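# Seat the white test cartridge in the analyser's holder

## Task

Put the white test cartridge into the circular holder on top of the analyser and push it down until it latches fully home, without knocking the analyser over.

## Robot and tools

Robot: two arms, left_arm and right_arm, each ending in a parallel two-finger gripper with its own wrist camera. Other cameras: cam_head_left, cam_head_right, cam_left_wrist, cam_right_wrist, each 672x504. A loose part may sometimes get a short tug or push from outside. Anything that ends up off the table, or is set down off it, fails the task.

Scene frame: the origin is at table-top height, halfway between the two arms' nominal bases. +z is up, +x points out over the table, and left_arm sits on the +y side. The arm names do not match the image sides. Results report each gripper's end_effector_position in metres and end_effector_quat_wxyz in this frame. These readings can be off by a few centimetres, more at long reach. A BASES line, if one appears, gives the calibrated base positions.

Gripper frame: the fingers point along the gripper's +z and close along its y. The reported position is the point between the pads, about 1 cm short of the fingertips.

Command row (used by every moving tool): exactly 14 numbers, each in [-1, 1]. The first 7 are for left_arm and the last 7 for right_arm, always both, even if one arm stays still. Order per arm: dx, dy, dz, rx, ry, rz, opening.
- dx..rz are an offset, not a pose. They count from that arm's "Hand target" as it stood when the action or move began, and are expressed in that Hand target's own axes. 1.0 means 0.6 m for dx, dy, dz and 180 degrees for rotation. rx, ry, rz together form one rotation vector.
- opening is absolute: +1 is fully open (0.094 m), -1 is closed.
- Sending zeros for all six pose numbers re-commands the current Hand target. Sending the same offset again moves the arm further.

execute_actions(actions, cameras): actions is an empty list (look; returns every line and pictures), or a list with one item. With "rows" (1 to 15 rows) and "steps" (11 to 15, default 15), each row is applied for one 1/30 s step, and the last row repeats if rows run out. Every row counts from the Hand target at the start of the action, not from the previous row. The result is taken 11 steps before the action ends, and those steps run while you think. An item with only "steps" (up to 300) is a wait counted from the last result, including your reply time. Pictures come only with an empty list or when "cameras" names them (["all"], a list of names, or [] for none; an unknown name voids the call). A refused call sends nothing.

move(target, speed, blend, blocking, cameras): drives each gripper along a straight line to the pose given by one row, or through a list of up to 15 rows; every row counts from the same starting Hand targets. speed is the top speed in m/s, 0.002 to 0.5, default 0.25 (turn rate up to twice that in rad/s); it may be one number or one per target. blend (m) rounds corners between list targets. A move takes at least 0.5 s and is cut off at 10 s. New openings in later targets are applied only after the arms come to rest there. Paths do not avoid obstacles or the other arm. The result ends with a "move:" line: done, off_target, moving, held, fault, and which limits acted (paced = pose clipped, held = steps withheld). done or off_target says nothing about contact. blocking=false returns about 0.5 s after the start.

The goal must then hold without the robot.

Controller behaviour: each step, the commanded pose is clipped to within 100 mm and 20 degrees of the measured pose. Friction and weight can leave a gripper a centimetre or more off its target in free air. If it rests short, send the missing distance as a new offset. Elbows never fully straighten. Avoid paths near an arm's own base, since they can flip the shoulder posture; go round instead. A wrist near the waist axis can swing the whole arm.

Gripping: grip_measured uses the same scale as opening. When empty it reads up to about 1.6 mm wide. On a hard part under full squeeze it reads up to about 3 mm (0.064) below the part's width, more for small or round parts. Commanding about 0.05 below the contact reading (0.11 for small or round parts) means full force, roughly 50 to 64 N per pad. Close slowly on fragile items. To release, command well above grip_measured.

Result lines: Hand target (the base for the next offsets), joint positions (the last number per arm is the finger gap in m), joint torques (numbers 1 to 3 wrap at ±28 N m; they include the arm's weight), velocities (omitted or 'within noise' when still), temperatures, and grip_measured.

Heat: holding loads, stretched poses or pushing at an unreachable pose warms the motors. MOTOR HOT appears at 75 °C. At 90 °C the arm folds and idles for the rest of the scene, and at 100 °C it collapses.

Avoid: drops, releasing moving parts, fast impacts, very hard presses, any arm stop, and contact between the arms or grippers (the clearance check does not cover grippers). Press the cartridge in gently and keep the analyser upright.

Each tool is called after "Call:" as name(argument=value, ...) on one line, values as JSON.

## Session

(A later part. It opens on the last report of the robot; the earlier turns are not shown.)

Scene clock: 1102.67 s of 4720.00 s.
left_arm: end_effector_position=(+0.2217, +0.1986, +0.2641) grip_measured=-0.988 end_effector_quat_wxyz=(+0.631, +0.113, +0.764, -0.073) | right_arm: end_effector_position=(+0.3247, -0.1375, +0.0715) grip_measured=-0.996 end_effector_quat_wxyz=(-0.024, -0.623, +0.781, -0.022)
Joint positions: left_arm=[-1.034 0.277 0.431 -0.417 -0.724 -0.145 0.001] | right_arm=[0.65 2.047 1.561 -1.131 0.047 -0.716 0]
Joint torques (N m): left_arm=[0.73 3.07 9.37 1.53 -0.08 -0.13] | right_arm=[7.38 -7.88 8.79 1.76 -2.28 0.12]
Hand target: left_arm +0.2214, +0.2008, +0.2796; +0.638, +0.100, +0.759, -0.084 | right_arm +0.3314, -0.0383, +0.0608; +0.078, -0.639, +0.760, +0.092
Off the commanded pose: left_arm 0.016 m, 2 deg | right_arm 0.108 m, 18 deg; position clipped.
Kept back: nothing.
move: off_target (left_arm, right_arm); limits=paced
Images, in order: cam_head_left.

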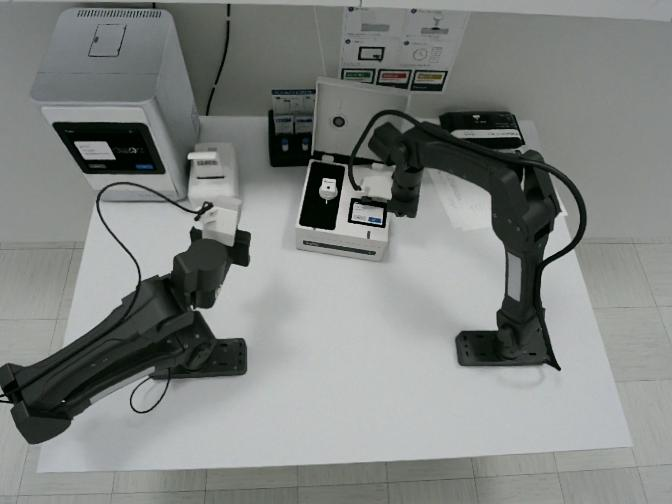

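Call:
move(target=[[0,0,0,0,0,0,-1,0.2034,-0.0415,-0.0756,0,0,0,-1],[0,0,0,0,0,0,-1,0.1385,-0.0305,-0.3428,0,0,0,-1],[0.2084,-0.2175,0.1295,0,0,0,-1,-0.1724,-0.0297,-0.2586,0.012,-0.0183,-0.0037,0.3],[0.2084,-0.2175,0.1295,0,0,0,-1,-0.1457,-0.0341,-0.1279,0.012,-0.0183,-0.0037,0.3]], speed=[0.2,0.25,0.3,0.12], blend=[0.02,0.03,0.0,0], cameras=["cam_left_wrist","cam_right_wrist"])

Scene clock: 1114.90 s of 4720.00 s.
left_arm: end_effector_position=(+0.2412, +0.0546, +0.1481) grip_measured=-0.988 end_effector_quat_wxyz=(+0.637, +0.097, +0.758, -0.096) | right_arm: end_effector_position=(+0.3652, +0.0214, +0.1551) grip_measured=+0.297 end_effector_quat_wxyz=(+0.105, -0.637, +0.758, +0.095)
Joint positions: left_arm=[-1.329 1.494 0.263 0.914 -0.998 -0.292 0.001] | right_arm=[0.778 2.378 2.401 -1.369 -0.176 -0.619 0.061]
Joint torques (N m): left_arm=[0.1 -3.03 3.04 1.56 -0.33 0.07] | right_arm=[0.12 -14.76 3.58 0.61 -0.1 -0.08]
Hand target: left_arm +0.2410, +0.0605, +0.1434; +0.638, +0.099, +0.759, -0.084 | right_arm +0.3665, +0.0236, +0.1550; +0.112, -0.639, +0.755, +0.095
Off the commanded pose: left_arm 0.008 m, 1 deg | right_arm 0.003 m, 1 deg.
Kept back: nothing.
move: done; target 3's new opening was sent with right_arm's hand 0.005 m and 6 deg from that target
Images, in order: cam_left_wrist, cam_right_wrist.

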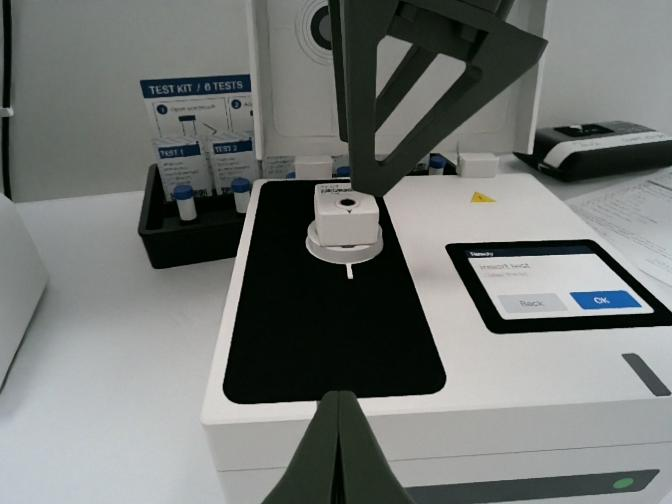

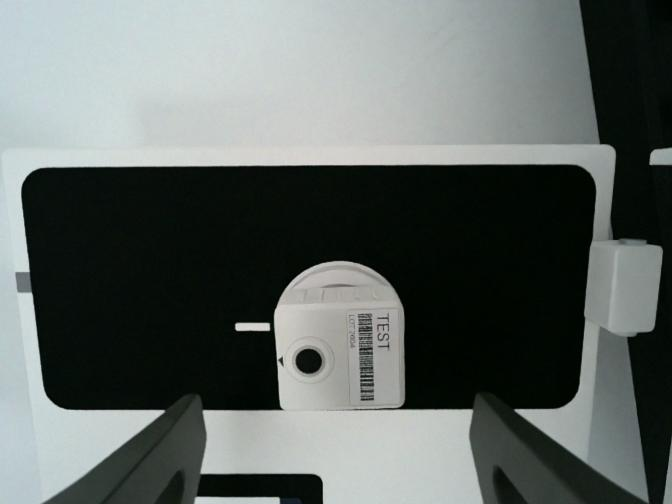

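Call:
move(target=[0,0,0,0,0,0,-1,0.0145,0,0.0478,0,0,0,0.3], speed=0.1, cameras=[])

Scene clock: 1116.33 s of 4720.00 s.
left_arm: end_effector_position=(+0.2412, +0.0546, +0.1481) grip_measured=-0.988 end_effector_quat_wxyz=(+0.637, +0.097, +0.758, -0.096) | right_arm: end_effector_position=(+0.3647, +0.0206, +0.1117) grip_measured=+0.297 end_effector_quat_wxyz=(+0.089, -0.637, +0.760, +0.093)
Joint positions: left_arm=[-1.329 1.494 0.263 0.914 -0.998 -0.292 0.001] | right_arm=[0.778 2.373 2.224 -1.23 -0.175 -0.619 0.061]
Joint torques (N m): left_arm=[0.1 -3.02 3.04 1.55 -0.33 0.07] | right_arm=[0.1 -17.89 3.12 0.63 -0.11 -0.08]
Hand target: left_arm +0.2410, +0.0605, +0.1434; +0.638, +0.099, +0.759, -0.084 | right_arm +0.3665, +0.0236, +0.1250; +0.112, -0.639, +0.755, +0.095
Off the commanded pose: left_arm 0.008 m, 1 deg | right_arm 0.014 m, 3 deg.
Kept back: nothing.
move: off_target (right_arm)

Call:
move(target=[0,0,0,0,0,0,-1,-0.0097,0,-0.0319,0,0,0,0.3], speed=0.05, cameras=[])

Scene clock: 1117.57 s of 4720.00 s.
left_arm: end_effector_position=(+0.2412, +0.0546, +0.1481) grip_measured=-0.988 end_effector_quat_wxyz=(+0.637, +0.097, +0.758, -0.096) | right_arm: end_effector_position=(+0.3629, +0.0189, +0.1223) grip_measured=+0.297 end_effector_quat_wxyz=(+0.087, -0.637, +0.760, +0.093)
Joint positions: left_arm=[-1.329 1.494 0.263 0.914 -0.998 -0.291 0.001] | right_arm=[0.778 2.373 2.268 -1.278 -0.175 -0.619 0.061]
Joint torques (N m): left_arm=[0.1 -3.02 3.03 1.56 -0.34 0.07] | right_arm=[0.16 -16.47 8.08 0.26 -0.11 -0.06]
Hand target: left_arm +0.2410, +0.0605, +0.1433; +0.638, +0.099, +0.759, -0.084 | right_arm +0.3665, +0.0236, +0.1451; +0.112, -0.639, +0.755, +0.095
Off the commanded pose: left_arm 0.008 m, 1 deg | right_arm 0.023 m, 3 deg.
Kept back: nothing.
move: off_target (right_arm)

Call:
move(target=[[0,0,0,0,0,0,-1,0,0,0,0,0,0,-0.12],[0,0,0,0,0,0,-1,0,0,0,0,0,0,-0.26],[0,0,0,0,0,0,-1,0,0,0,0,0,0,-0.45]], speed=0.1, cameras=["cam_left_wrist"])

Call:
zoom_image(camera="cam_left_wrist", region=[295, 175, 395, 285])

Scene clock: 1121.17 s of 4720.00 s.
left_arm: end_effector_position=(+0.2412, +0.0545, +0.1481) grip_measured=-0.988 end_effector_quat_wxyz=(+0.637, +0.097, +0.758, -0.096) | right_arm: end_effector_position=(+0.3636, +0.0177, +0.1221) grip_measured=-0.313 end_effector_quat_wxyz=(+0.086, -0.637, +0.761, +0.090)
Joint positions: left_arm=[-1.329 1.494 0.263 0.914 -0.998 -0.291 0.001] | right_arm=[0.778 2.373 2.268 -1.28 -0.168 -0.619 0.032]
Joint torques (N m): left_arm=[0.12 -3.03 3.03 1.56 -0.33 0.07] | right_arm=[0.23 -16.53 8.06 0.27 -0.17 -0.08]
Hand target: left_arm +0.2410, +0.0605, +0.1434; +0.638, +0.099, +0.759, -0.084 | right_arm +0.3664, +0.0237, +0.1451; +0.112, -0.639, +0.755, +0.095
Off the commanded pose: left_arm 0.008 m, 1 deg | right_arm 0.024 m, 3 deg.
Kept back: nothing.
move: off_target (right_arm); target 2's new opening was sent with right_arm's hand 0.024 m and 3 deg from that target; target 3's new opening was sent with right_arm's hand 0.024 m and 3 deg from that target
Images, in order: cam_left_wrist.

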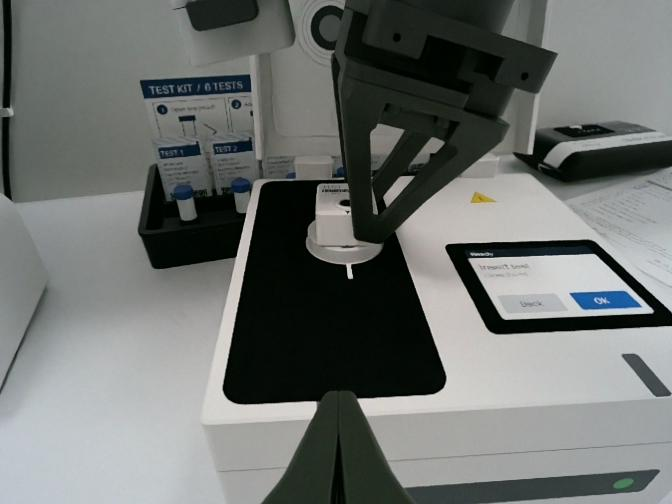

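Scaled by 4.582.

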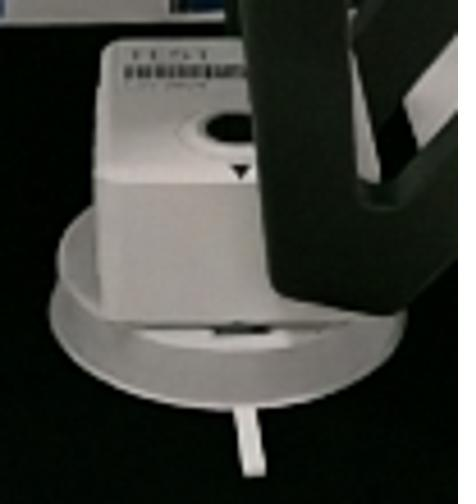

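Call:
move(target=[[0,0,0,0,0,0,-1,0.0291,0,0.0957,0,0,0,-0.5],[0,0,0,0,0,0,-1,0.0066,0.0344,0.1026,0,0,0,-0.5],[0,0,0,0,0,0,-1,0.0516,-0.0344,0.0888,0,0,0,-0.5],[0,0,0,0,0,0,-1,-0.0235,-0.0377,0.1117,0,0,0,-0.5],[0,0,0,0,0,0,-1,0.0817,0.0377,0.0797,0,0,0,-0.5],[0,0,0,0,0,0,-1,-0.0197,0.0156,0.1106,0,0,0,-0.5],[0,0,0,0,0,0,-1,0.0779,-0.0156,0.0808,0,0,0,-0.5],[0,0,0,0,0,0,-1,0.0329,0.0532,0.0946,0,0,0,-0.5],[0,0,0,0,0,0,-1,0.0253,-0.0532,0.0968,0,0,0,-0.5],[0,0,0,0,0,0,-1,0.0291,0,0.0957,-0.0161,0,-0.0532,-0.5],[0,0,0,0,0,0,-1,0.0291,0,0.0957,0.0161,0,0.0532,-0.5],[0,0,0,0,0,0,-1,0.0291,0,0.0957,0,0,0,-0.5]], speed=0.2, blend=[0.002,0.002,0.002,0.002,0.002,0.002,0.002,0.002,0.002,0.002,0.002,0], cameras=["cam_left_wrist"])

Call:
zoom_image(camera="cam_left_wrist", region=[295, 175, 395, 285])

Scene clock: 1128.80 s of 4720.00 s.
left_arm: end_effector_position=(+0.2413, +0.0546, +0.1481) grip_measured=-0.988 end_effector_quat_wxyz=(+0.638, +0.097, +0.758, -0.096) | right_arm: end_effector_position=(+0.3638, +0.0186, +0.1179) grip_measured=-0.310 end_effector_quat_wxyz=(+0.131, -0.626, +0.762, +0.100)
Joint positions: left_arm=[-1.329 1.494 0.263 0.914 -0.998 -0.291 0.001] | right_arm=[0.775 2.252 2.022 -1.063 -0.18 -0.596 0.032]
Joint torques (N m): left_arm=[0.12 -3.03 3.04 1.55 -0.33 0.07] | right_arm=[0.5 -7.68 4.6 0.86 -0.07 -0.26]
Hand target: left_arm +0.2410, +0.0605, +0.1433; +0.638, +0.099, +0.759, -0.084 | right_arm +0.3664, +0.0238, +0.0851; +0.112, -0.639, +0.755, +0.095
Off the commanded pose: left_arm 0.008 m, 1 deg | right_arm 0.033 m, 3 deg.
Kept back: nothing.
move: off_target (right_arm)
Images, in order: cam_left_wrist.

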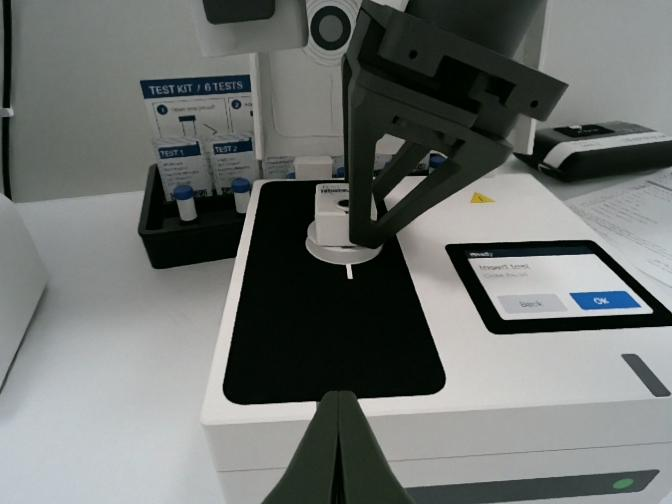

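Scaled by 4.582.

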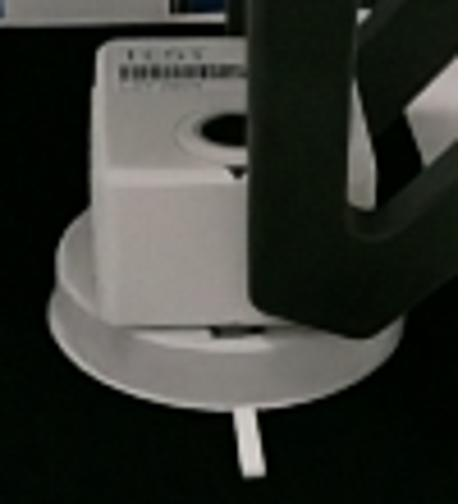

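Call:
move(target=[[0,0,0,0,0,0,-1,-0.0752,0,-0.2472,0,0,0,-0.5],[0,0,0,0,0,0,-1,0.1795,0.0668,-0.3418,0,0,0,-0.5]], speed=[0.1,0.25], blend=[0.01,0], cameras=["cam_right_wrist"])

Call:
move(target=[-0.1420,0.1137,0.2159,0.3072,0.3115,0.3875,-1,0,0,0,0,0,0,-0.5], speed=0.3, cameras=["cam_left_wrist","cam_right_wrist"])

Scene clock: 1147.63 s of 4720.00 s.
Off the commanded pose: left_arm 0.008 m, 1 deg | right_arm 0.006 m, 2 deg.
Kept back: nothing.
move: done
Images, in order: cam_right_wrist.

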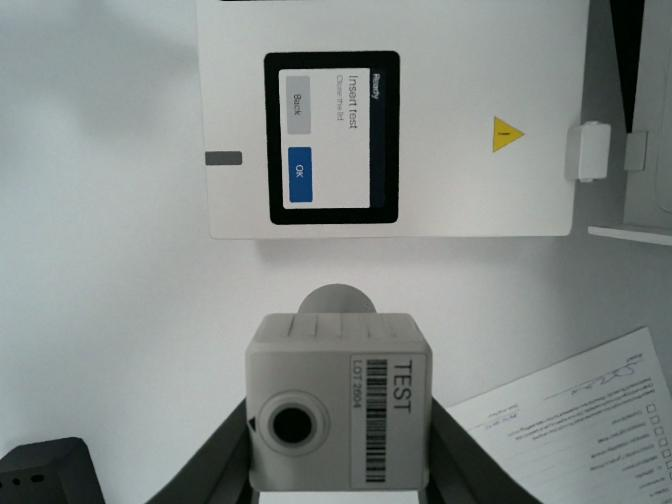

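Scene clock: 1151.50 s of 4720.00 s.
left_arm: end_effector_position=(+0.3919, +0.0897, +0.2032) grip_measured=-0.988 end_effector_quat_wxyz=(+0.068, +0.761, +0.645, +0.009) | right_arm: end_effector_position=(+0.3018, -0.1327, +0.2445) grip_measured=-0.310 end_effector_quat_wxyz=(+0.097, -0.635, +0.761, +0.088)
Joint positions: left_arm=[-0.529 2.116 2.181 -1.502 0.032 1.235 0.001] | right_arm=[0.575 1.788 1.878 -1.491 -0.201 -0.819 0.032]
Joint torques (N m): left_arm=[0.51 -9.39 8.18 0.35 0.03 0.06] | right_arm=[-0.08 -10.8 3.44 0.53 -0.32 -0.12]
Hand target: left_arm +0.3961, +0.0897, +0.2050; +0.069, +0.762, +0.644, +0.010 | right_arm +0.3001, -0.1302, +0.2499; +0.112, -0.639, +0.755, +0.095
Off the commanded pose: left_arm 0.005 m, 0 deg | right_arm 0.006 m, 2 deg.
Kept back: nothing.
move: done
Images, in order: cam_left_wrist, cam_right_wrist.

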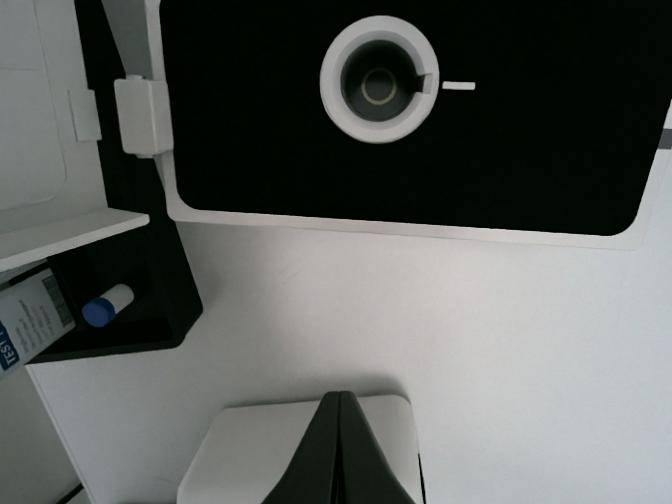

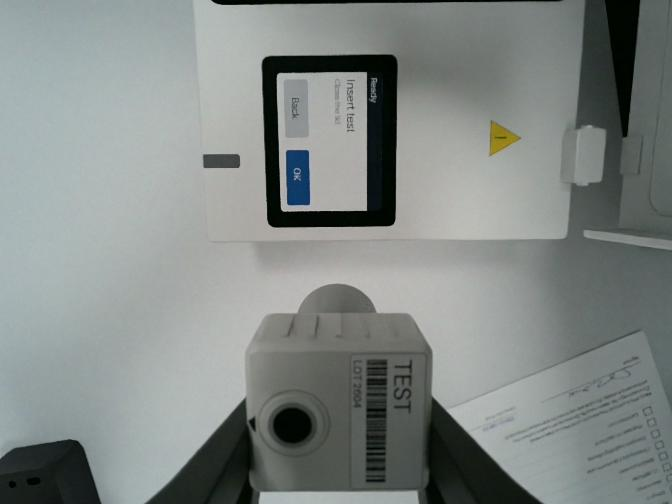

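Call:
zoom_image(camera="cam_left_wrist", region=[305, 5, 485, 155])

Call:
zoom_image(camera="cam_right_wrist", region=[220, 270, 460, 504])

Scaled by 2.800.

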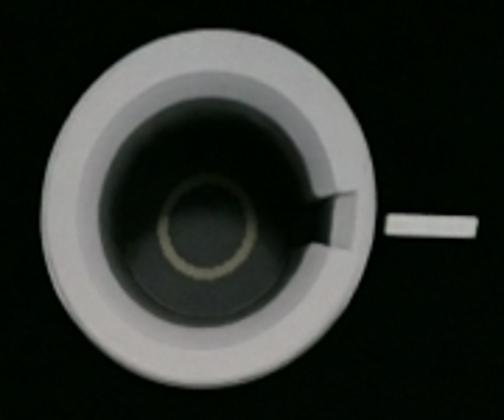

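Scaled by 2.100.

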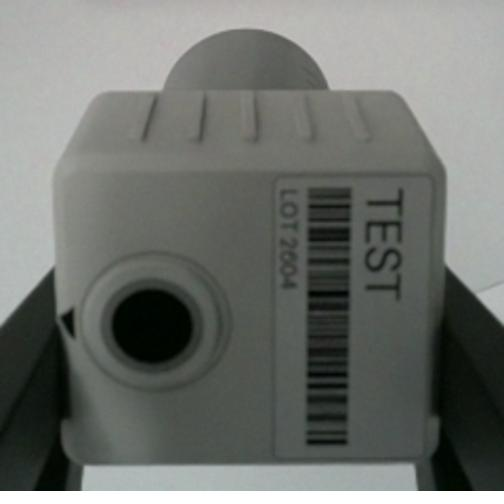

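Call:
wait(seconds=0.1, cameras=["cam_head_left"])

Scene clock: 1154.37 s of 4720.00 s.
left_arm: end_effector_position=(+0.3915, +0.0901, +0.2029) grip_measured=-0.988 end_effector_quat_wxyz=(+0.067, +0.761, +0.645, +0.009) | right_arm: end_effector_position=(+0.3019, -0.1326, +0.2446) grip_measured=-0.310 end_effector_quat_wxyz=(+0.097, -0.635, +0.761, +0.088)
Joint positions: left_arm=[-0.529 2.117 2.181 -1.505 0.031 1.236 0.001] | right_arm=[0.575 1.788 1.878 -1.49 -0.202 -0.819 0.032]
Joint torques (N m): left_arm=[0.51 -9.36 8.16 0.34 0.01 0.06] | right_arm=[-0.12 -10.81 3.51 0.52 -0.31 -0.11]
Hand target: left_arm +0.3960, +0.0898, +0.2049; +0.069, +0.762, +0.644, +0.010 | right_arm +0.3001, -0.1301, +0.2499; +0.112, -0.639, +0.755, +0.095
Off the commanded pose: left_arm 0.005 m, 0 deg | right_arm 0.006 m, 2 deg.
Steps of this call (1-86: nothing new was sent). Readings (end_effector_position of left_arm | right_arm):
1: (+0.3919, +0.0898, +0.2031) | (+0.3018, -0.1327, +0.2445)
2: (+0.3918, +0.0898, +0.2031) | (+0.3018, -0.1327, +0.2445)
4: (+0.3917, +0.0899, +0.2029) | (+0.3018, -0.1327, +0.2445)
8: (+0.3916, +0.0900, +0.2029) | (+0.3018, -0.1327, +0.2445)
86: the state above
Images, in order: cam_head_left.

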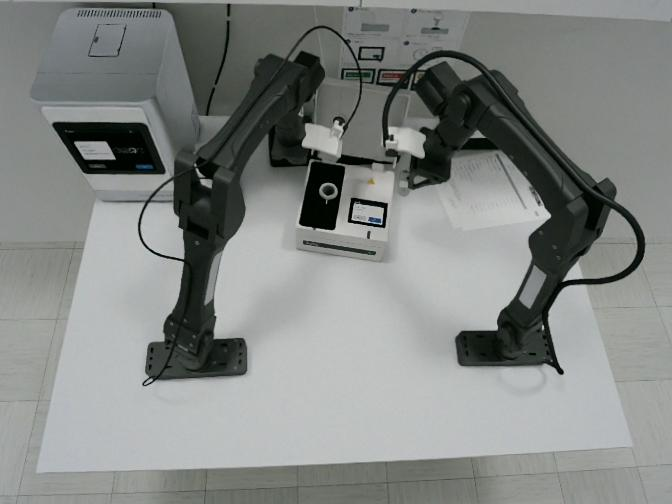

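Call:
zoom_image(camera="cam_head_left", region=[336, 0, 476, 90])

Call:
zoom_image(camera="cam_head_left", region=[290, 110, 450, 270])

Scaled by 3.600.

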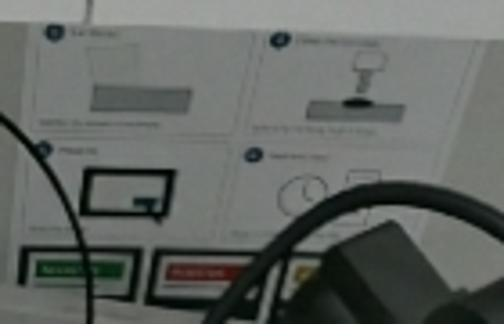

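Scaled by 3.150.

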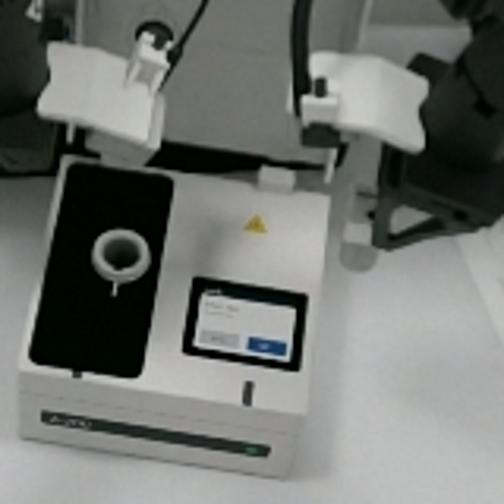

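Call:
move(target=[-0.0845,-0.2575,0.0793,-0.3072,-0.3115,-0.3875,-1,0,0,0,0,0,0,-0.5], speed=0.35, cameras=[])

Call:
move(target=[0,0,0,0,0,0,-1,-0.2443,-0.0648,0.1350,0,0,0,-0.5], speed=0.25, cameras=["cam_left_wrist"])

Call:
zoom_image(camera="cam_left_wrist", region=[260, 90, 440, 290])

Scene clock: 1160.37 s of 4720.00 s.
Off the commanded pose: left_arm 0.005 m, 1 deg | right_arm 0.006 m, 2 deg.
Kept back: nothing.
move: done

Scene clock: 1161.73 s of 4720.00 s.
left_arm: end_effector_position=(+0.2427, +0.0570, +0.1471) grip_measured=-0.988 end_effector_quat_wxyz=(+0.637, +0.095, +0.759, -0.092) | right_arm: end_effector_position=(+0.3624, +0.0232, +0.2128) grip_measured=-0.310 end_effector_quat_wxyz=(+0.141, -0.639, +0.750, +0.098)
Joint positions: left_arm=[-1.321 1.494 0.26 0.914 -0.997 -0.29 0.001] | right_arm=[0.784 2.421 2.709 -1.561 -0.177 -0.619 0.032]
Joint torques (N m): left_arm=[-0.57 -2.97 3.25 1.56 -0.34 0.06] | right_arm=[-0.18 -12.48 7.21 0.47 -0.09 0.09]
Hand target: left_arm +0.2409, +0.0605, +0.1432; +0.638, +0.099, +0.759, -0.084 | right_arm +0.3655, +0.0249, +0.2151; +0.112, -0.639, +0.755, +0.095
Off the commanded pose: left_arm 0.005 m, 1 deg | right_arm 0.004 m, 3 deg.
joint sent to its limit (right arm) — joint 4 (wrist pitch), lower limit.
Kept back: nothing.
move: off_target (right_arm)
Images, in order: cam_left_wrist.

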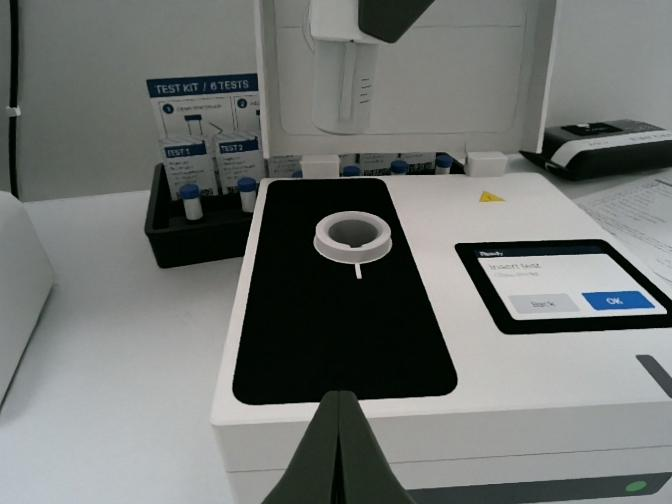

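Scaled by 2.520.

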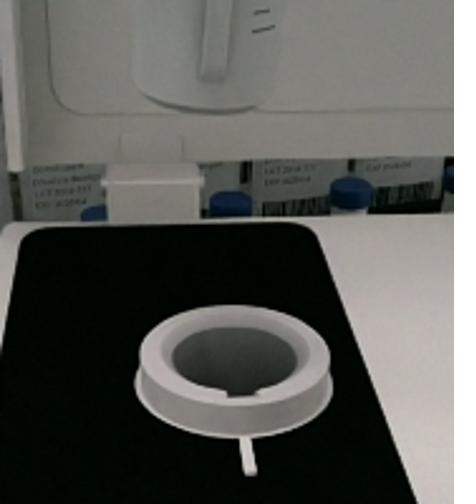

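Call:
zoom_image(camera="cam_left_wrist", region=[290, 20, 410, 140])

Call:
zoom_image(camera="cam_left_wrist", region=[303, 195, 403, 285])

Scaled by 4.200.

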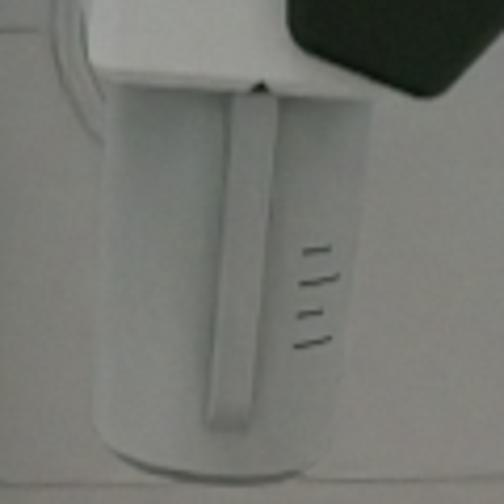

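Scaled by 5.040.

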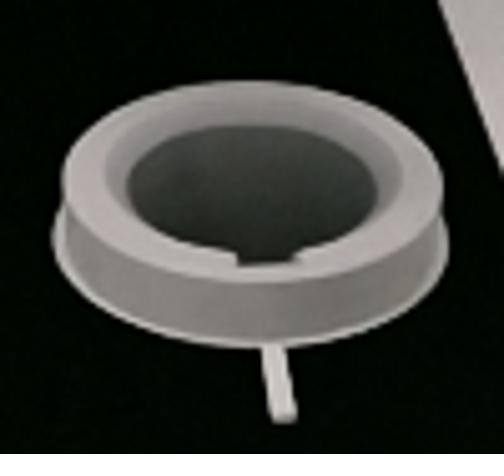

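Call:
move(target=[0,0,0,0,0,0,-1,0.0209,-0.0018,0.0635,0,0,0,-0.5], speed=0.12, cameras=["cam_left_wrist"])

Call:
zoom_image(camera="cam_left_wrist", region=[280, 80, 430, 280])

Scene clock: 1169.30 s of 4720.00 s.
left_arm: end_effector_position=(+0.2428, +0.0570, +0.1472) grip_measured=-0.988 end_effector_quat_wxyz=(+0.637, +0.095, +0.759, -0.092) | right_arm: end_effector_position=(+0.3621, +0.0226, +0.1817) grip_measured=-0.310 end_effector_quat_wxyz=(+0.111, -0.639, +0.755, +0.095)
Joint positions: left_arm=[-1.321 1.494 0.26 0.915 -0.998 -0.29 0.001] | right_arm=[0.784 2.421 2.588 -1.501 -0.175 -0.618 0.032]
Joint torques (N m): left_arm=[-0.58 -2.97 3.25 1.56 -0.33 0.06] | right_arm=[-0.4 -13.38 3.47 0.7 -0.11 -0.08]
Hand target: left_arm +0.2409, +0.0605, +0.1433; +0.638, +0.099, +0.759, -0.084 | right_arm +0.3664, +0.0239, +0.1750; +0.112, -0.639, +0.755, +0.095
Off the commanded pose: left_arm 0.006 m, 1 deg | right_arm 0.008 m, 0 deg.
Kept back: nothing.
move: done
Images, in order: cam_left_wrist.

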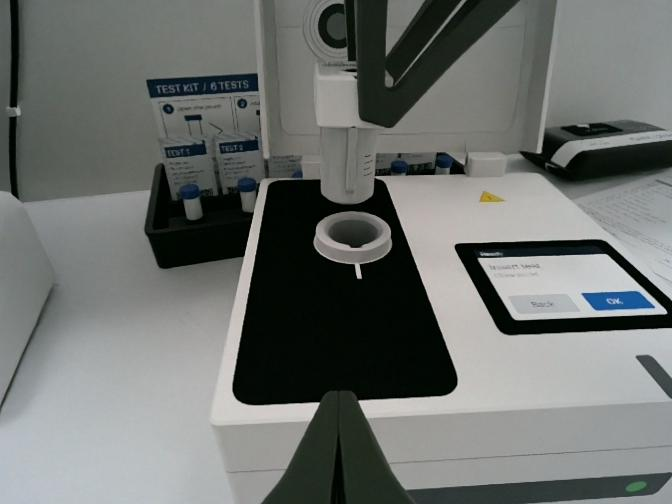

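Scaled by 2.520.

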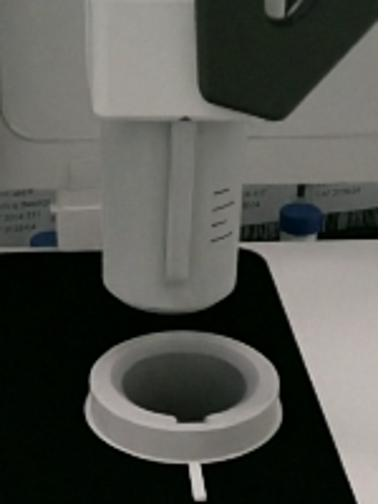

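Call:
zoom_image(camera="cam_left_wrist", region=[305, 120, 395, 210])

Scaled by 5.600.

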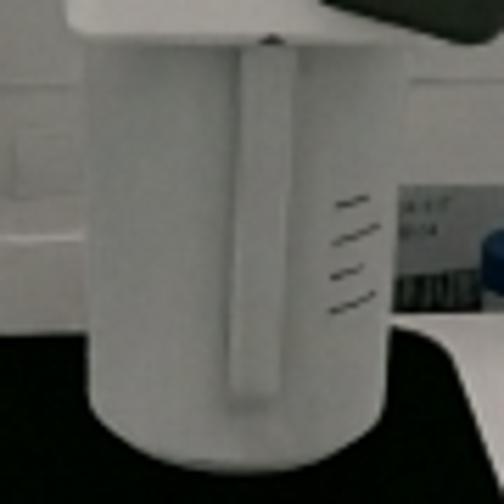

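Call:
move(target=[0,0,0,0,0,0,-1,0.0437,0,0.1436,0,0,0,-0.5], speed=0.06, cameras=["cam_left_wrist"])

Call:
zoom_image(camera="cam_left_wrist", region=[300, 180, 400, 280])

Scene clock: 1175.90 s of 4720.00 s.
left_arm: end_effector_position=(+0.2428, +0.0570, +0.1472) grip_measured=-0.988 end_effector_quat_wxyz=(+0.637, +0.095, +0.759, -0.093) | right_arm: end_effector_position=(+0.3645, +0.0183, +0.1172) grip_measured=-0.310 end_effector_quat_wxyz=(+0.122, -0.635, +0.756, +0.098)
Joint positions: left_arm=[-1.321 1.494 0.26 0.915 -0.998 -0.29 0.001] | right_arm=[0.773 2.278 2.068 -1.103 -0.18 -0.62 0.032]
Joint torques (N m): left_arm=[-0.58 -2.99 3.25 1.55 -0.33 0.06] | right_arm=[0.57 -9.81 1.52 1.2 -0.03 -0.05]
Hand target: left_arm +0.2409, +0.0605, +0.1433; +0.638, +0.099, +0.759, -0.084 | right_arm +0.3662, +0.0239, +0.0848; +0.112, -0.639, +0.755, +0.095
Off the commanded pose: left_arm 0.006 m, 1 deg | right_arm 0.033 m, 1 deg.
Kept back: nothing.
move: off_target (right_arm)
Images, in order: cam_left_wrist.

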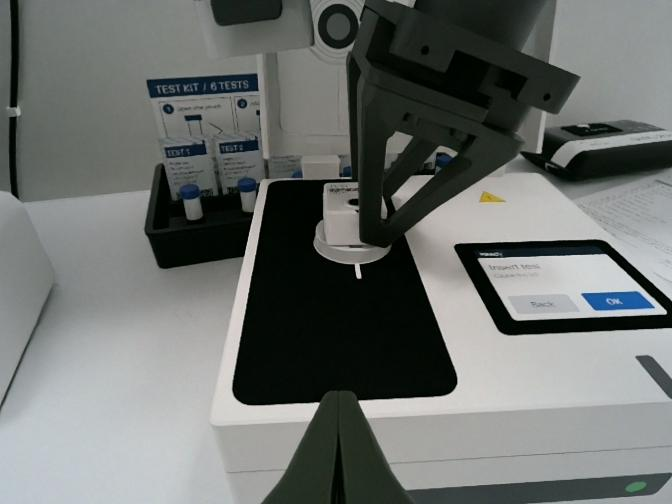

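Scaled by 5.040.

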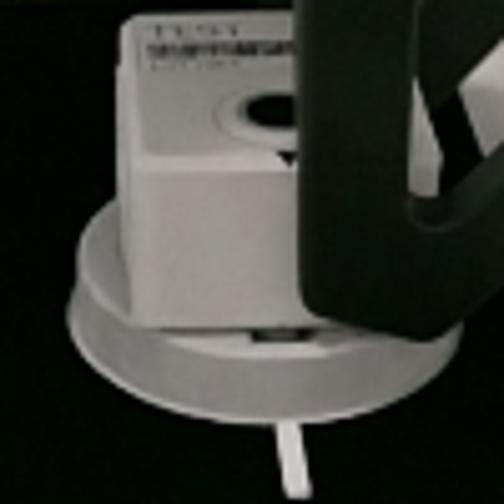

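Call:
move(target=[0.0752,-0.0166,-0.0062,0,-0.1278,0,-1,0,0,0,0,0,0,-0.5], speed=0.2, cameras=["cam_left_wrist"])

Scene clock: 1182.37 s of 4720.00 s.
left_arm: end_effector_position=(+0.2279, +0.0560, +0.0995) grip_measured=-0.988 end_effector_quat_wxyz=(+0.677, +0.069, +0.731, -0.054) | right_arm: end_effector_position=(+0.3645, +0.0184, +0.1173) grip_measured=-0.310 end_effector_quat_wxyz=(+0.124, -0.635, +0.756, +0.098)
Joint positions: left_arm=[-1.434 2.054 0.261 1.563 -1.219 -0.202 0.001] | right_arm=[0.773 2.273 2.059 -1.095 -0.181 -0.62 0.032]
Joint torques (N m): left_arm=[-0.61 -4.67 2.43 1.42 -0.3 -0.14] | right_arm=[0.7 -9.48 1.88 1.18 -0.05 -0.04]
Hand target: left_arm +0.2274, +0.0538, +0.0995; +0.777, +0.081, +0.616, -0.102 | right_arm +0.3662, +0.0239, +0.0849; +0.112, -0.639, +0.755, +0.095
Off the commanded pose: left_arm 0.002 m, 18 deg | right_arm 0.033 m, 1 deg.
joint sent to its limit (left arm) — joint 4 (wrist pitch), upper limit.
Kept back: nothing.
move: off_target (left_arm, right_arm)
Images, in order: cam_left_wrist.

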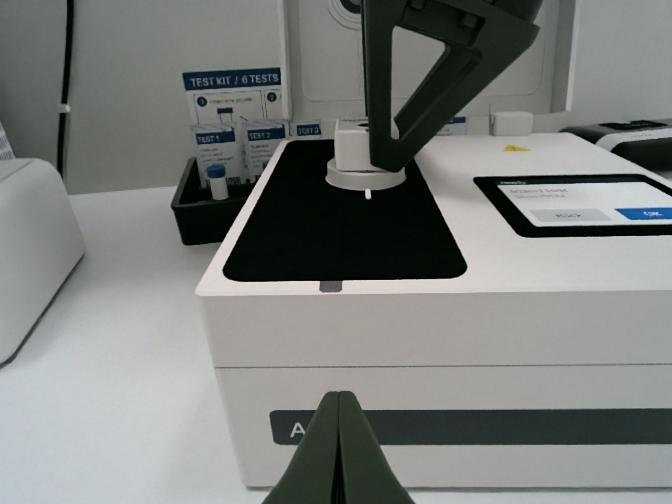

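Call:
zoom_image(camera="cam_left_wrist", region=[320, 110, 420, 210])

Scaled by 5.040.

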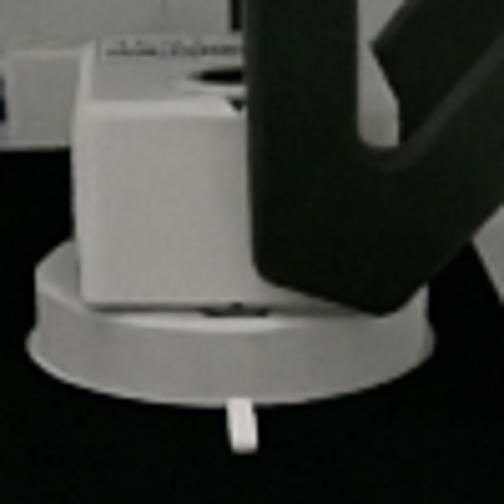

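Call:
zoom_image(camera="cam_left_wrist", region=[322, 150, 382, 195])

Scaled by 8.400.

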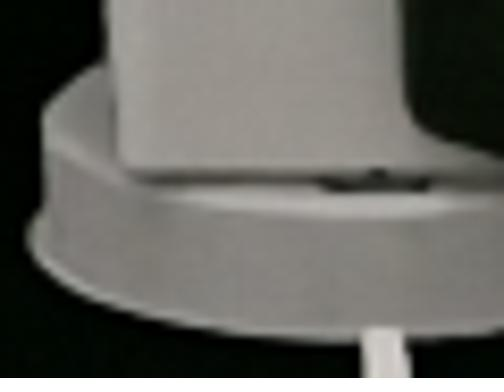

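Call:
move(target=[0,0,0,0,0,0,-1,-0.0218,0,-0.0718,0,0,0,-0.5], speed=0.06, cameras=[])

Call:
move(target=[0,0,0,0,0,0,-1,-0.0048,0,-0.0160,0,0,0,-0.5], speed=0.06, cameras=[])

Call:
execute_actions(actions=[], cameras=[])

Scene clock: 1196.53 s of 4720.00 s.
Off the commanded pose: left_arm 0.003 m, 18 deg | right_arm 0.010 m, 1 deg.
joint sent to its limit (left arm) — joint 4 (wrist pitch), upper limit.
Kept back: nothing.
move: off_target (left_arm)

Scene clock: 1197.27 s of 4720.00 s.
Off the commanded pose: left_arm 0.003 m, 18 deg | right_arm 0.019 m, 2 deg.
joint sent to its limit (left arm) — joint 4 (wrist pitch), upper limit.
Kept back: nothing.
move: off_target (left_arm, right_arm)

Scene clock: 1197.27 s of 4720.00 s.
left_arm: end_effector_position=(+0.2281, +0.0564, +0.0998) grip_measured=-0.988 end_effector_quat_wxyz=(+0.677, +0.067, +0.731, -0.055) | right_arm: end_effector_position=(+0.3662, +0.0177, +0.1219) grip_measured=-0.310 end_effector_quat_wxyz=(+0.100, -0.636, +0.760, +0.089)
Joint positions: left_arm=[-1.434 2.054 0.262 1.564 -1.223 -0.204 0.001] | right_arm=[0.776 2.343 2.209 -1.224 -0.164 -0.62 0.032]
Joint velocities: within noise
Joint torques (N m): left_arm=[-0.62 -4.63 2.48 1.43 -0.3 -0.12] | right_arm=[0.46 -14.28 9.96 0.03 -0.21 -0.05]
Motor temperatures (°C): left_arm=[25 28 24 32 24 25 23] | right_arm=[24 37 27 30 25 20 24]
Heat: left arm: 32 °C; right arm: 37 °C.
Hand target: left_arm +0.2274, +0.0538, +0.0995; +0.777, +0.080, +0.616, -0.102 | right_arm +0.3662, +0.0239, +0.1400; +0.112, -0.639, +0.755, +0.095
Off the commanded pose: left_arm 0.003 m, 18 deg | right_arm 0.019 m, 2 deg.
Kept back: nothing.
No camera images: "cameras" was empty.

Call:
wait(seconds=0.1, cameras=["cam_left_wrist"])

Call:
zoom_image(camera="cam_left_wrist", region=[322, 130, 382, 195])

Scene clock: 1197.87 s of 4720.00 s.
left_arm: end_effector_position=(+0.2281, +0.0564, +0.0998) grip_measured=-0.988 end_effector_quat_wxyz=(+0.677, +0.067, +0.731, -0.055) | right_arm: end_effector_position=(+0.3663, +0.0177, +0.1220) grip_measured=-0.310 end_effector_quat_wxyz=(+0.100, -0.636, +0.760, +0.089)
Joint positions: left_arm=[-1.434 2.054 0.262 1.564 -1.223 -0.204 0.001] | right_arm=[0.776 2.343 2.21 -1.224 -0.164 -0.62 0.032]
Joint torques (N m): left_arm=[-0.62 -4.62 2.47 1.43 -0.3 -0.13] | right_arm=[0.42 -14.46 10.06 0.04 -0.22 -0.06]
Hand target: left_arm +0.2274, +0.0538, +0.0995; +0.777, +0.080, +0.616, -0.102 | right_arm +0.3663, +0.0239, +0.1400; +0.112, -0.639, +0.755, +0.095
Off the commanded pose: left_arm 0.003 m, 18 deg | right_arm 0.019 m, 2 deg.
Steps of this call (1-18: nothing new was sent). Readings (end_effector_position of left_arm | right_arm):
1: (+0.2281, +0.0564, +0.0998) | (+0.3663, +0.0177, +0.1219)
2: (+0.2281, +0.0564, +0.0998) | (+0.3662, +0.0176, +0.1219)
4: (+0.2281, +0.0564, +0.0998) | (+0.3662, +0.0176, +0.1219)
8: (+0.2281, +0.0564, +0.0998) | (+0.3662, +0.0176, +0.1219)
18: the state above
Images, in order: cam_left_wrist.

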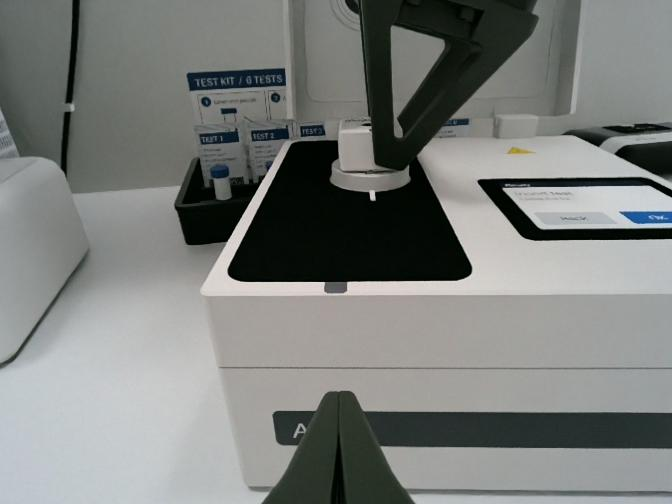

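Scaled by 7.754.

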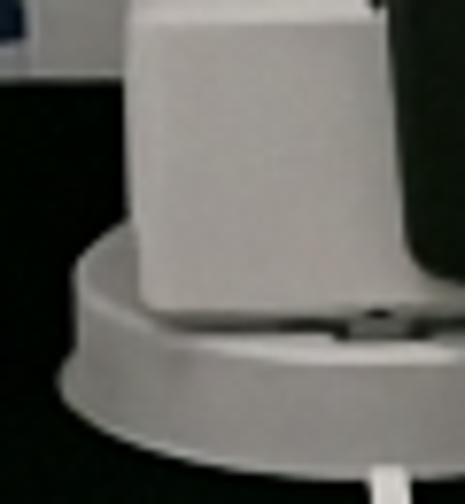

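Call:
move(target=[0,0,0,0,0,0,-1,-0.0097,0,-0.0319,0,0,0,-0.5], speed=0.06, cameras=["cam_left_wrist"])

Call:
zoom_image(camera="cam_left_wrist", region=[322, 120, 382, 195])

Scene clock: 1199.70 s of 4720.00 s.
left_arm: end_effector_position=(+0.2281, +0.0564, +0.0998) grip_measured=-0.988 end_effector_quat_wxyz=(+0.677, +0.067, +0.731, -0.055) | right_arm: end_effector_position=(+0.3665, +0.0176, +0.1232) grip_measured=-0.310 end_effector_quat_wxyz=(+0.087, -0.638, +0.761, +0.082)
Joint positions: left_arm=[-1.434 2.054 0.262 1.564 -1.223 -0.204 0.001] | right_arm=[0.779 2.388 2.301 -1.298 -0.152 -0.621 0.032]
Joint velocities: left_arm=[within noise] | right_arm=[0.017 0.007 0.056 -0.022 0.022 -0.007 0]
Joint torques (N m): left_arm=[-0.62 -4.62 2.47 1.42 -0.29 -0.13] | right_arm=[0.08 -17.05 11.4 -0.17 -0.33 -0.03]
Hand target: left_arm +0.2274, +0.0538, +0.0995; +0.777, +0.081, +0.616, -0.102 | right_arm +0.3663, +0.0239, +0.1599; +0.112, -0.639, +0.755, +0.095
Off the commanded pose: left_arm 0.003 m, 18 deg | right_arm 0.037 m, 3 deg.
joint sent to its limit (left arm) — joint 4 (wrist pitch), upper limit.
Kept back: nothing.
move: off_target (left_arm, right_arm)
Images, in order: cam_left_wrist.

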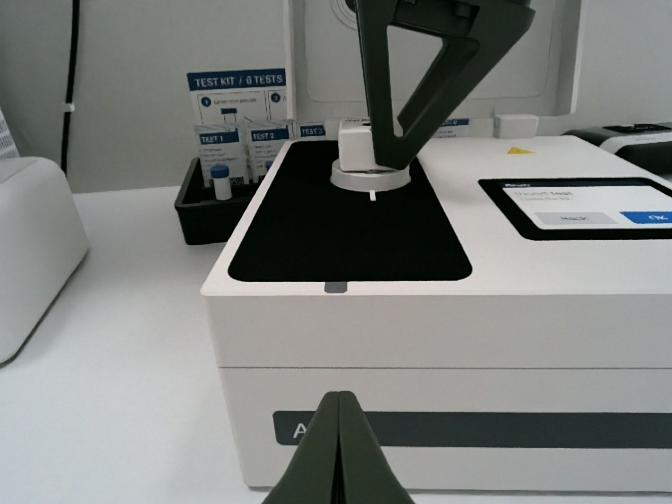

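Scaled by 6.720.

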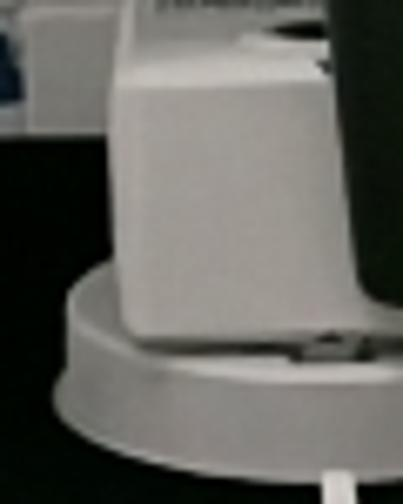

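Call:
move(target=[0,0,0,0,0,0,-1,0.0006,-0.0014,-0.0263,-0.0035,0.0177,0.0035,-0.5], speed=0.04, cameras=["cam_left_wrist"])

Scene clock: 1207.63 s of 4720.00 s.
left_arm: end_effector_position=(+0.2281, +0.0565, +0.0998) grip_measured=-0.988 end_effector_quat_wxyz=(+0.677, +0.067, +0.731, -0.054) | right_arm: end_effector_position=(+0.3668, +0.0172, +0.1248) grip_measured=-0.310 end_effector_quat_wxyz=(+0.055, -0.641, +0.763, +0.068)
Joint positions: left_arm=[-1.434 2.054 0.262 1.564 -1.223 -0.204 0.001] | right_arm=[0.787 2.528 2.576 -1.498 -0.127 -0.623 0.032]
Joint velocities: left_arm=[within noise] | right_arm=[0.007 0.051 0.139 -0.022 0.022 -0.037 0]
Joint torques (N m): left_arm=[-0.62 -4.62 2.47 1.43 -0.29 -0.13] | right_arm=[-0.55 -19.89 12.4 -0.36 -0.32 0]
Motor temperatures (°C): left_arm=[25 28 24 33 24 25 23] | right_arm=[24 42 29 29 25 20 24]
Heat: left arm: 33 °C; right arm: 42 °C.
Hand target: left_arm +0.2274, +0.0538, +0.0995; +0.777, +0.081, +0.616, -0.102 | right_arm +0.3663, +0.0188, +0.1750; +0.087, -0.638, +0.761, +0.082
Off the commanded pose: left_arm 0.003 m, 18 deg | right_arm 0.050 m, 4 deg.
joint sent to its limit (left arm) — joint 4 (wrist pitch), upper limit.
Kept back: nothing.
move: off_target (left_arm, right_arm)
Images, in order: cam_left_wrist.

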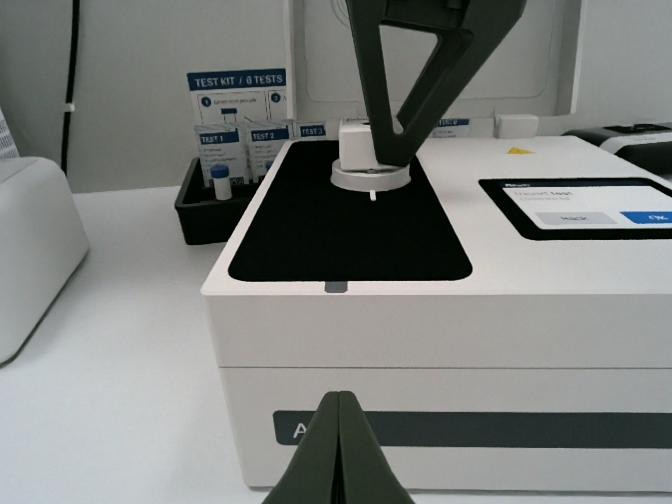

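Call:
move(target=[[0,0,0,0,0,0,-1,0.0186,-0.0011,0.0762,0,0,0,-0.5],[0,0,0,0,0,0,-1,0.0186,-0.0011,0.0762,-0.0158,0.001,-0.0648,-0.5]], speed=[0.08,0.15], cameras=["cam_left_wrist"])

Call:
zoom_image(camera="cam_left_wrist", region=[322, 100, 422, 200])

Call:
move(target=[0,0,0,0,0,0,-1,0,0,0,0.0316,-0.002,0.1296,-0.5], speed=0.15, cameras=["cam_left_wrist"])

Call:
zoom_image(camera="cam_left_wrist", region=[322, 100, 422, 200])

Scene clock: 1212.07 s of 4720.00 s.
Off the commanded pose: left_arm 0.003 m, 18 deg | right_arm 0.007 m, 6 deg.
joint sent to its limit (left arm) — joint 4 (wrist pitch), upper limit.
Kept back: nothing.
move: off_target (left_arm, right_arm)
Images, in order: cam_left_wrist.

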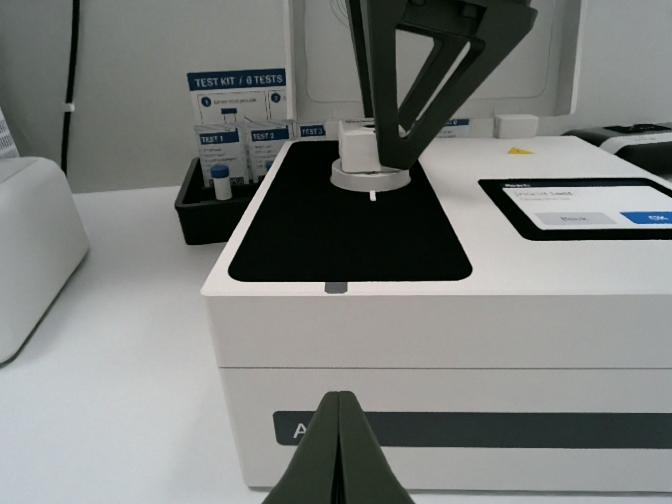

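Scaled by 5.040.

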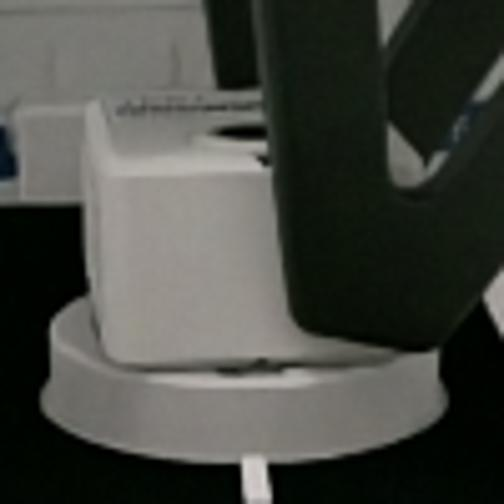

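Scene clock: 1213.73 s of 4720.00 s.
left_arm: end_effector_position=(+0.2281, +0.0565, +0.0998) grip_measured=-0.988 end_effector_quat_wxyz=(+0.677, +0.067, +0.731, -0.055) | right_arm: end_effector_position=(+0.3653, +0.0169, +0.1200) grip_measured=-0.310 end_effector_quat_wxyz=(+0.079, -0.597, +0.795, +0.072)
Joint positions: left_arm=[-1.434 2.054 0.262 1.564 -1.223 -0.204 0.001] | right_arm=[0.79 2.394 2.304 -1.305 -0.122 -0.507 0.032]
Joint torques (N m): left_arm=[-0.62 -4.62 2.47 1.43 -0.29 -0.12] | right_arm=[0.43 -17.13 2.86 0.65 0.04 0.95]
Hand target: left_arm +0.2274, +0.0538, +0.0995; +0.777, +0.080, +0.616, -0.102 | right_arm +0.3664, +0.0188, +0.1279; +0.095, -0.555, +0.823, +0.073
Off the commanded pose: left_arm 0.003 m, 18 deg | right_arm 0.008 m, 6 deg.
joint sent to its limit (left arm) — joint 4 (wrist pitch), upper limit.
Kept back: nothing.
move: off_target (left_arm, right_arm)
Images, in order: cam_left_wrist.

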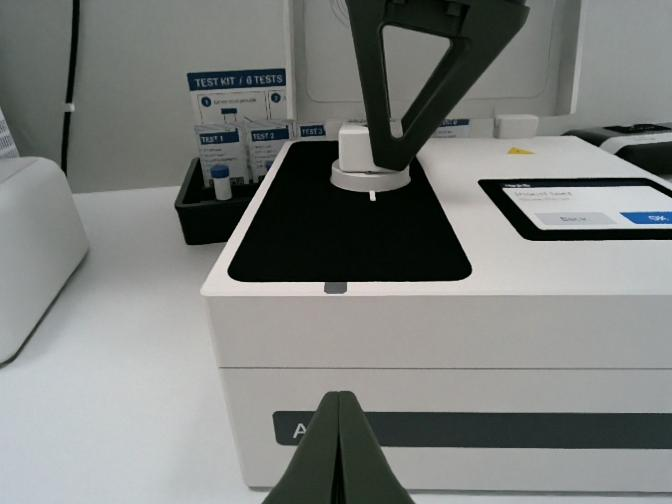

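Scaled by 5.040.

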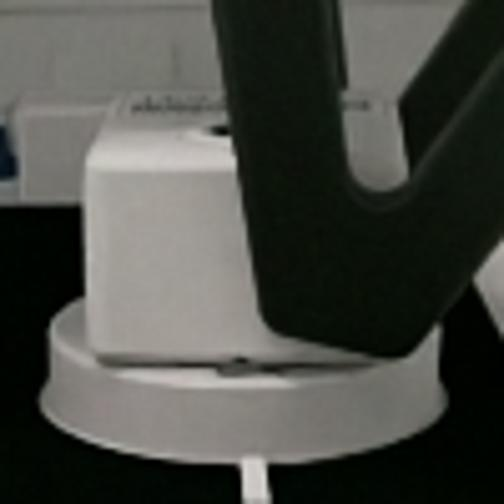

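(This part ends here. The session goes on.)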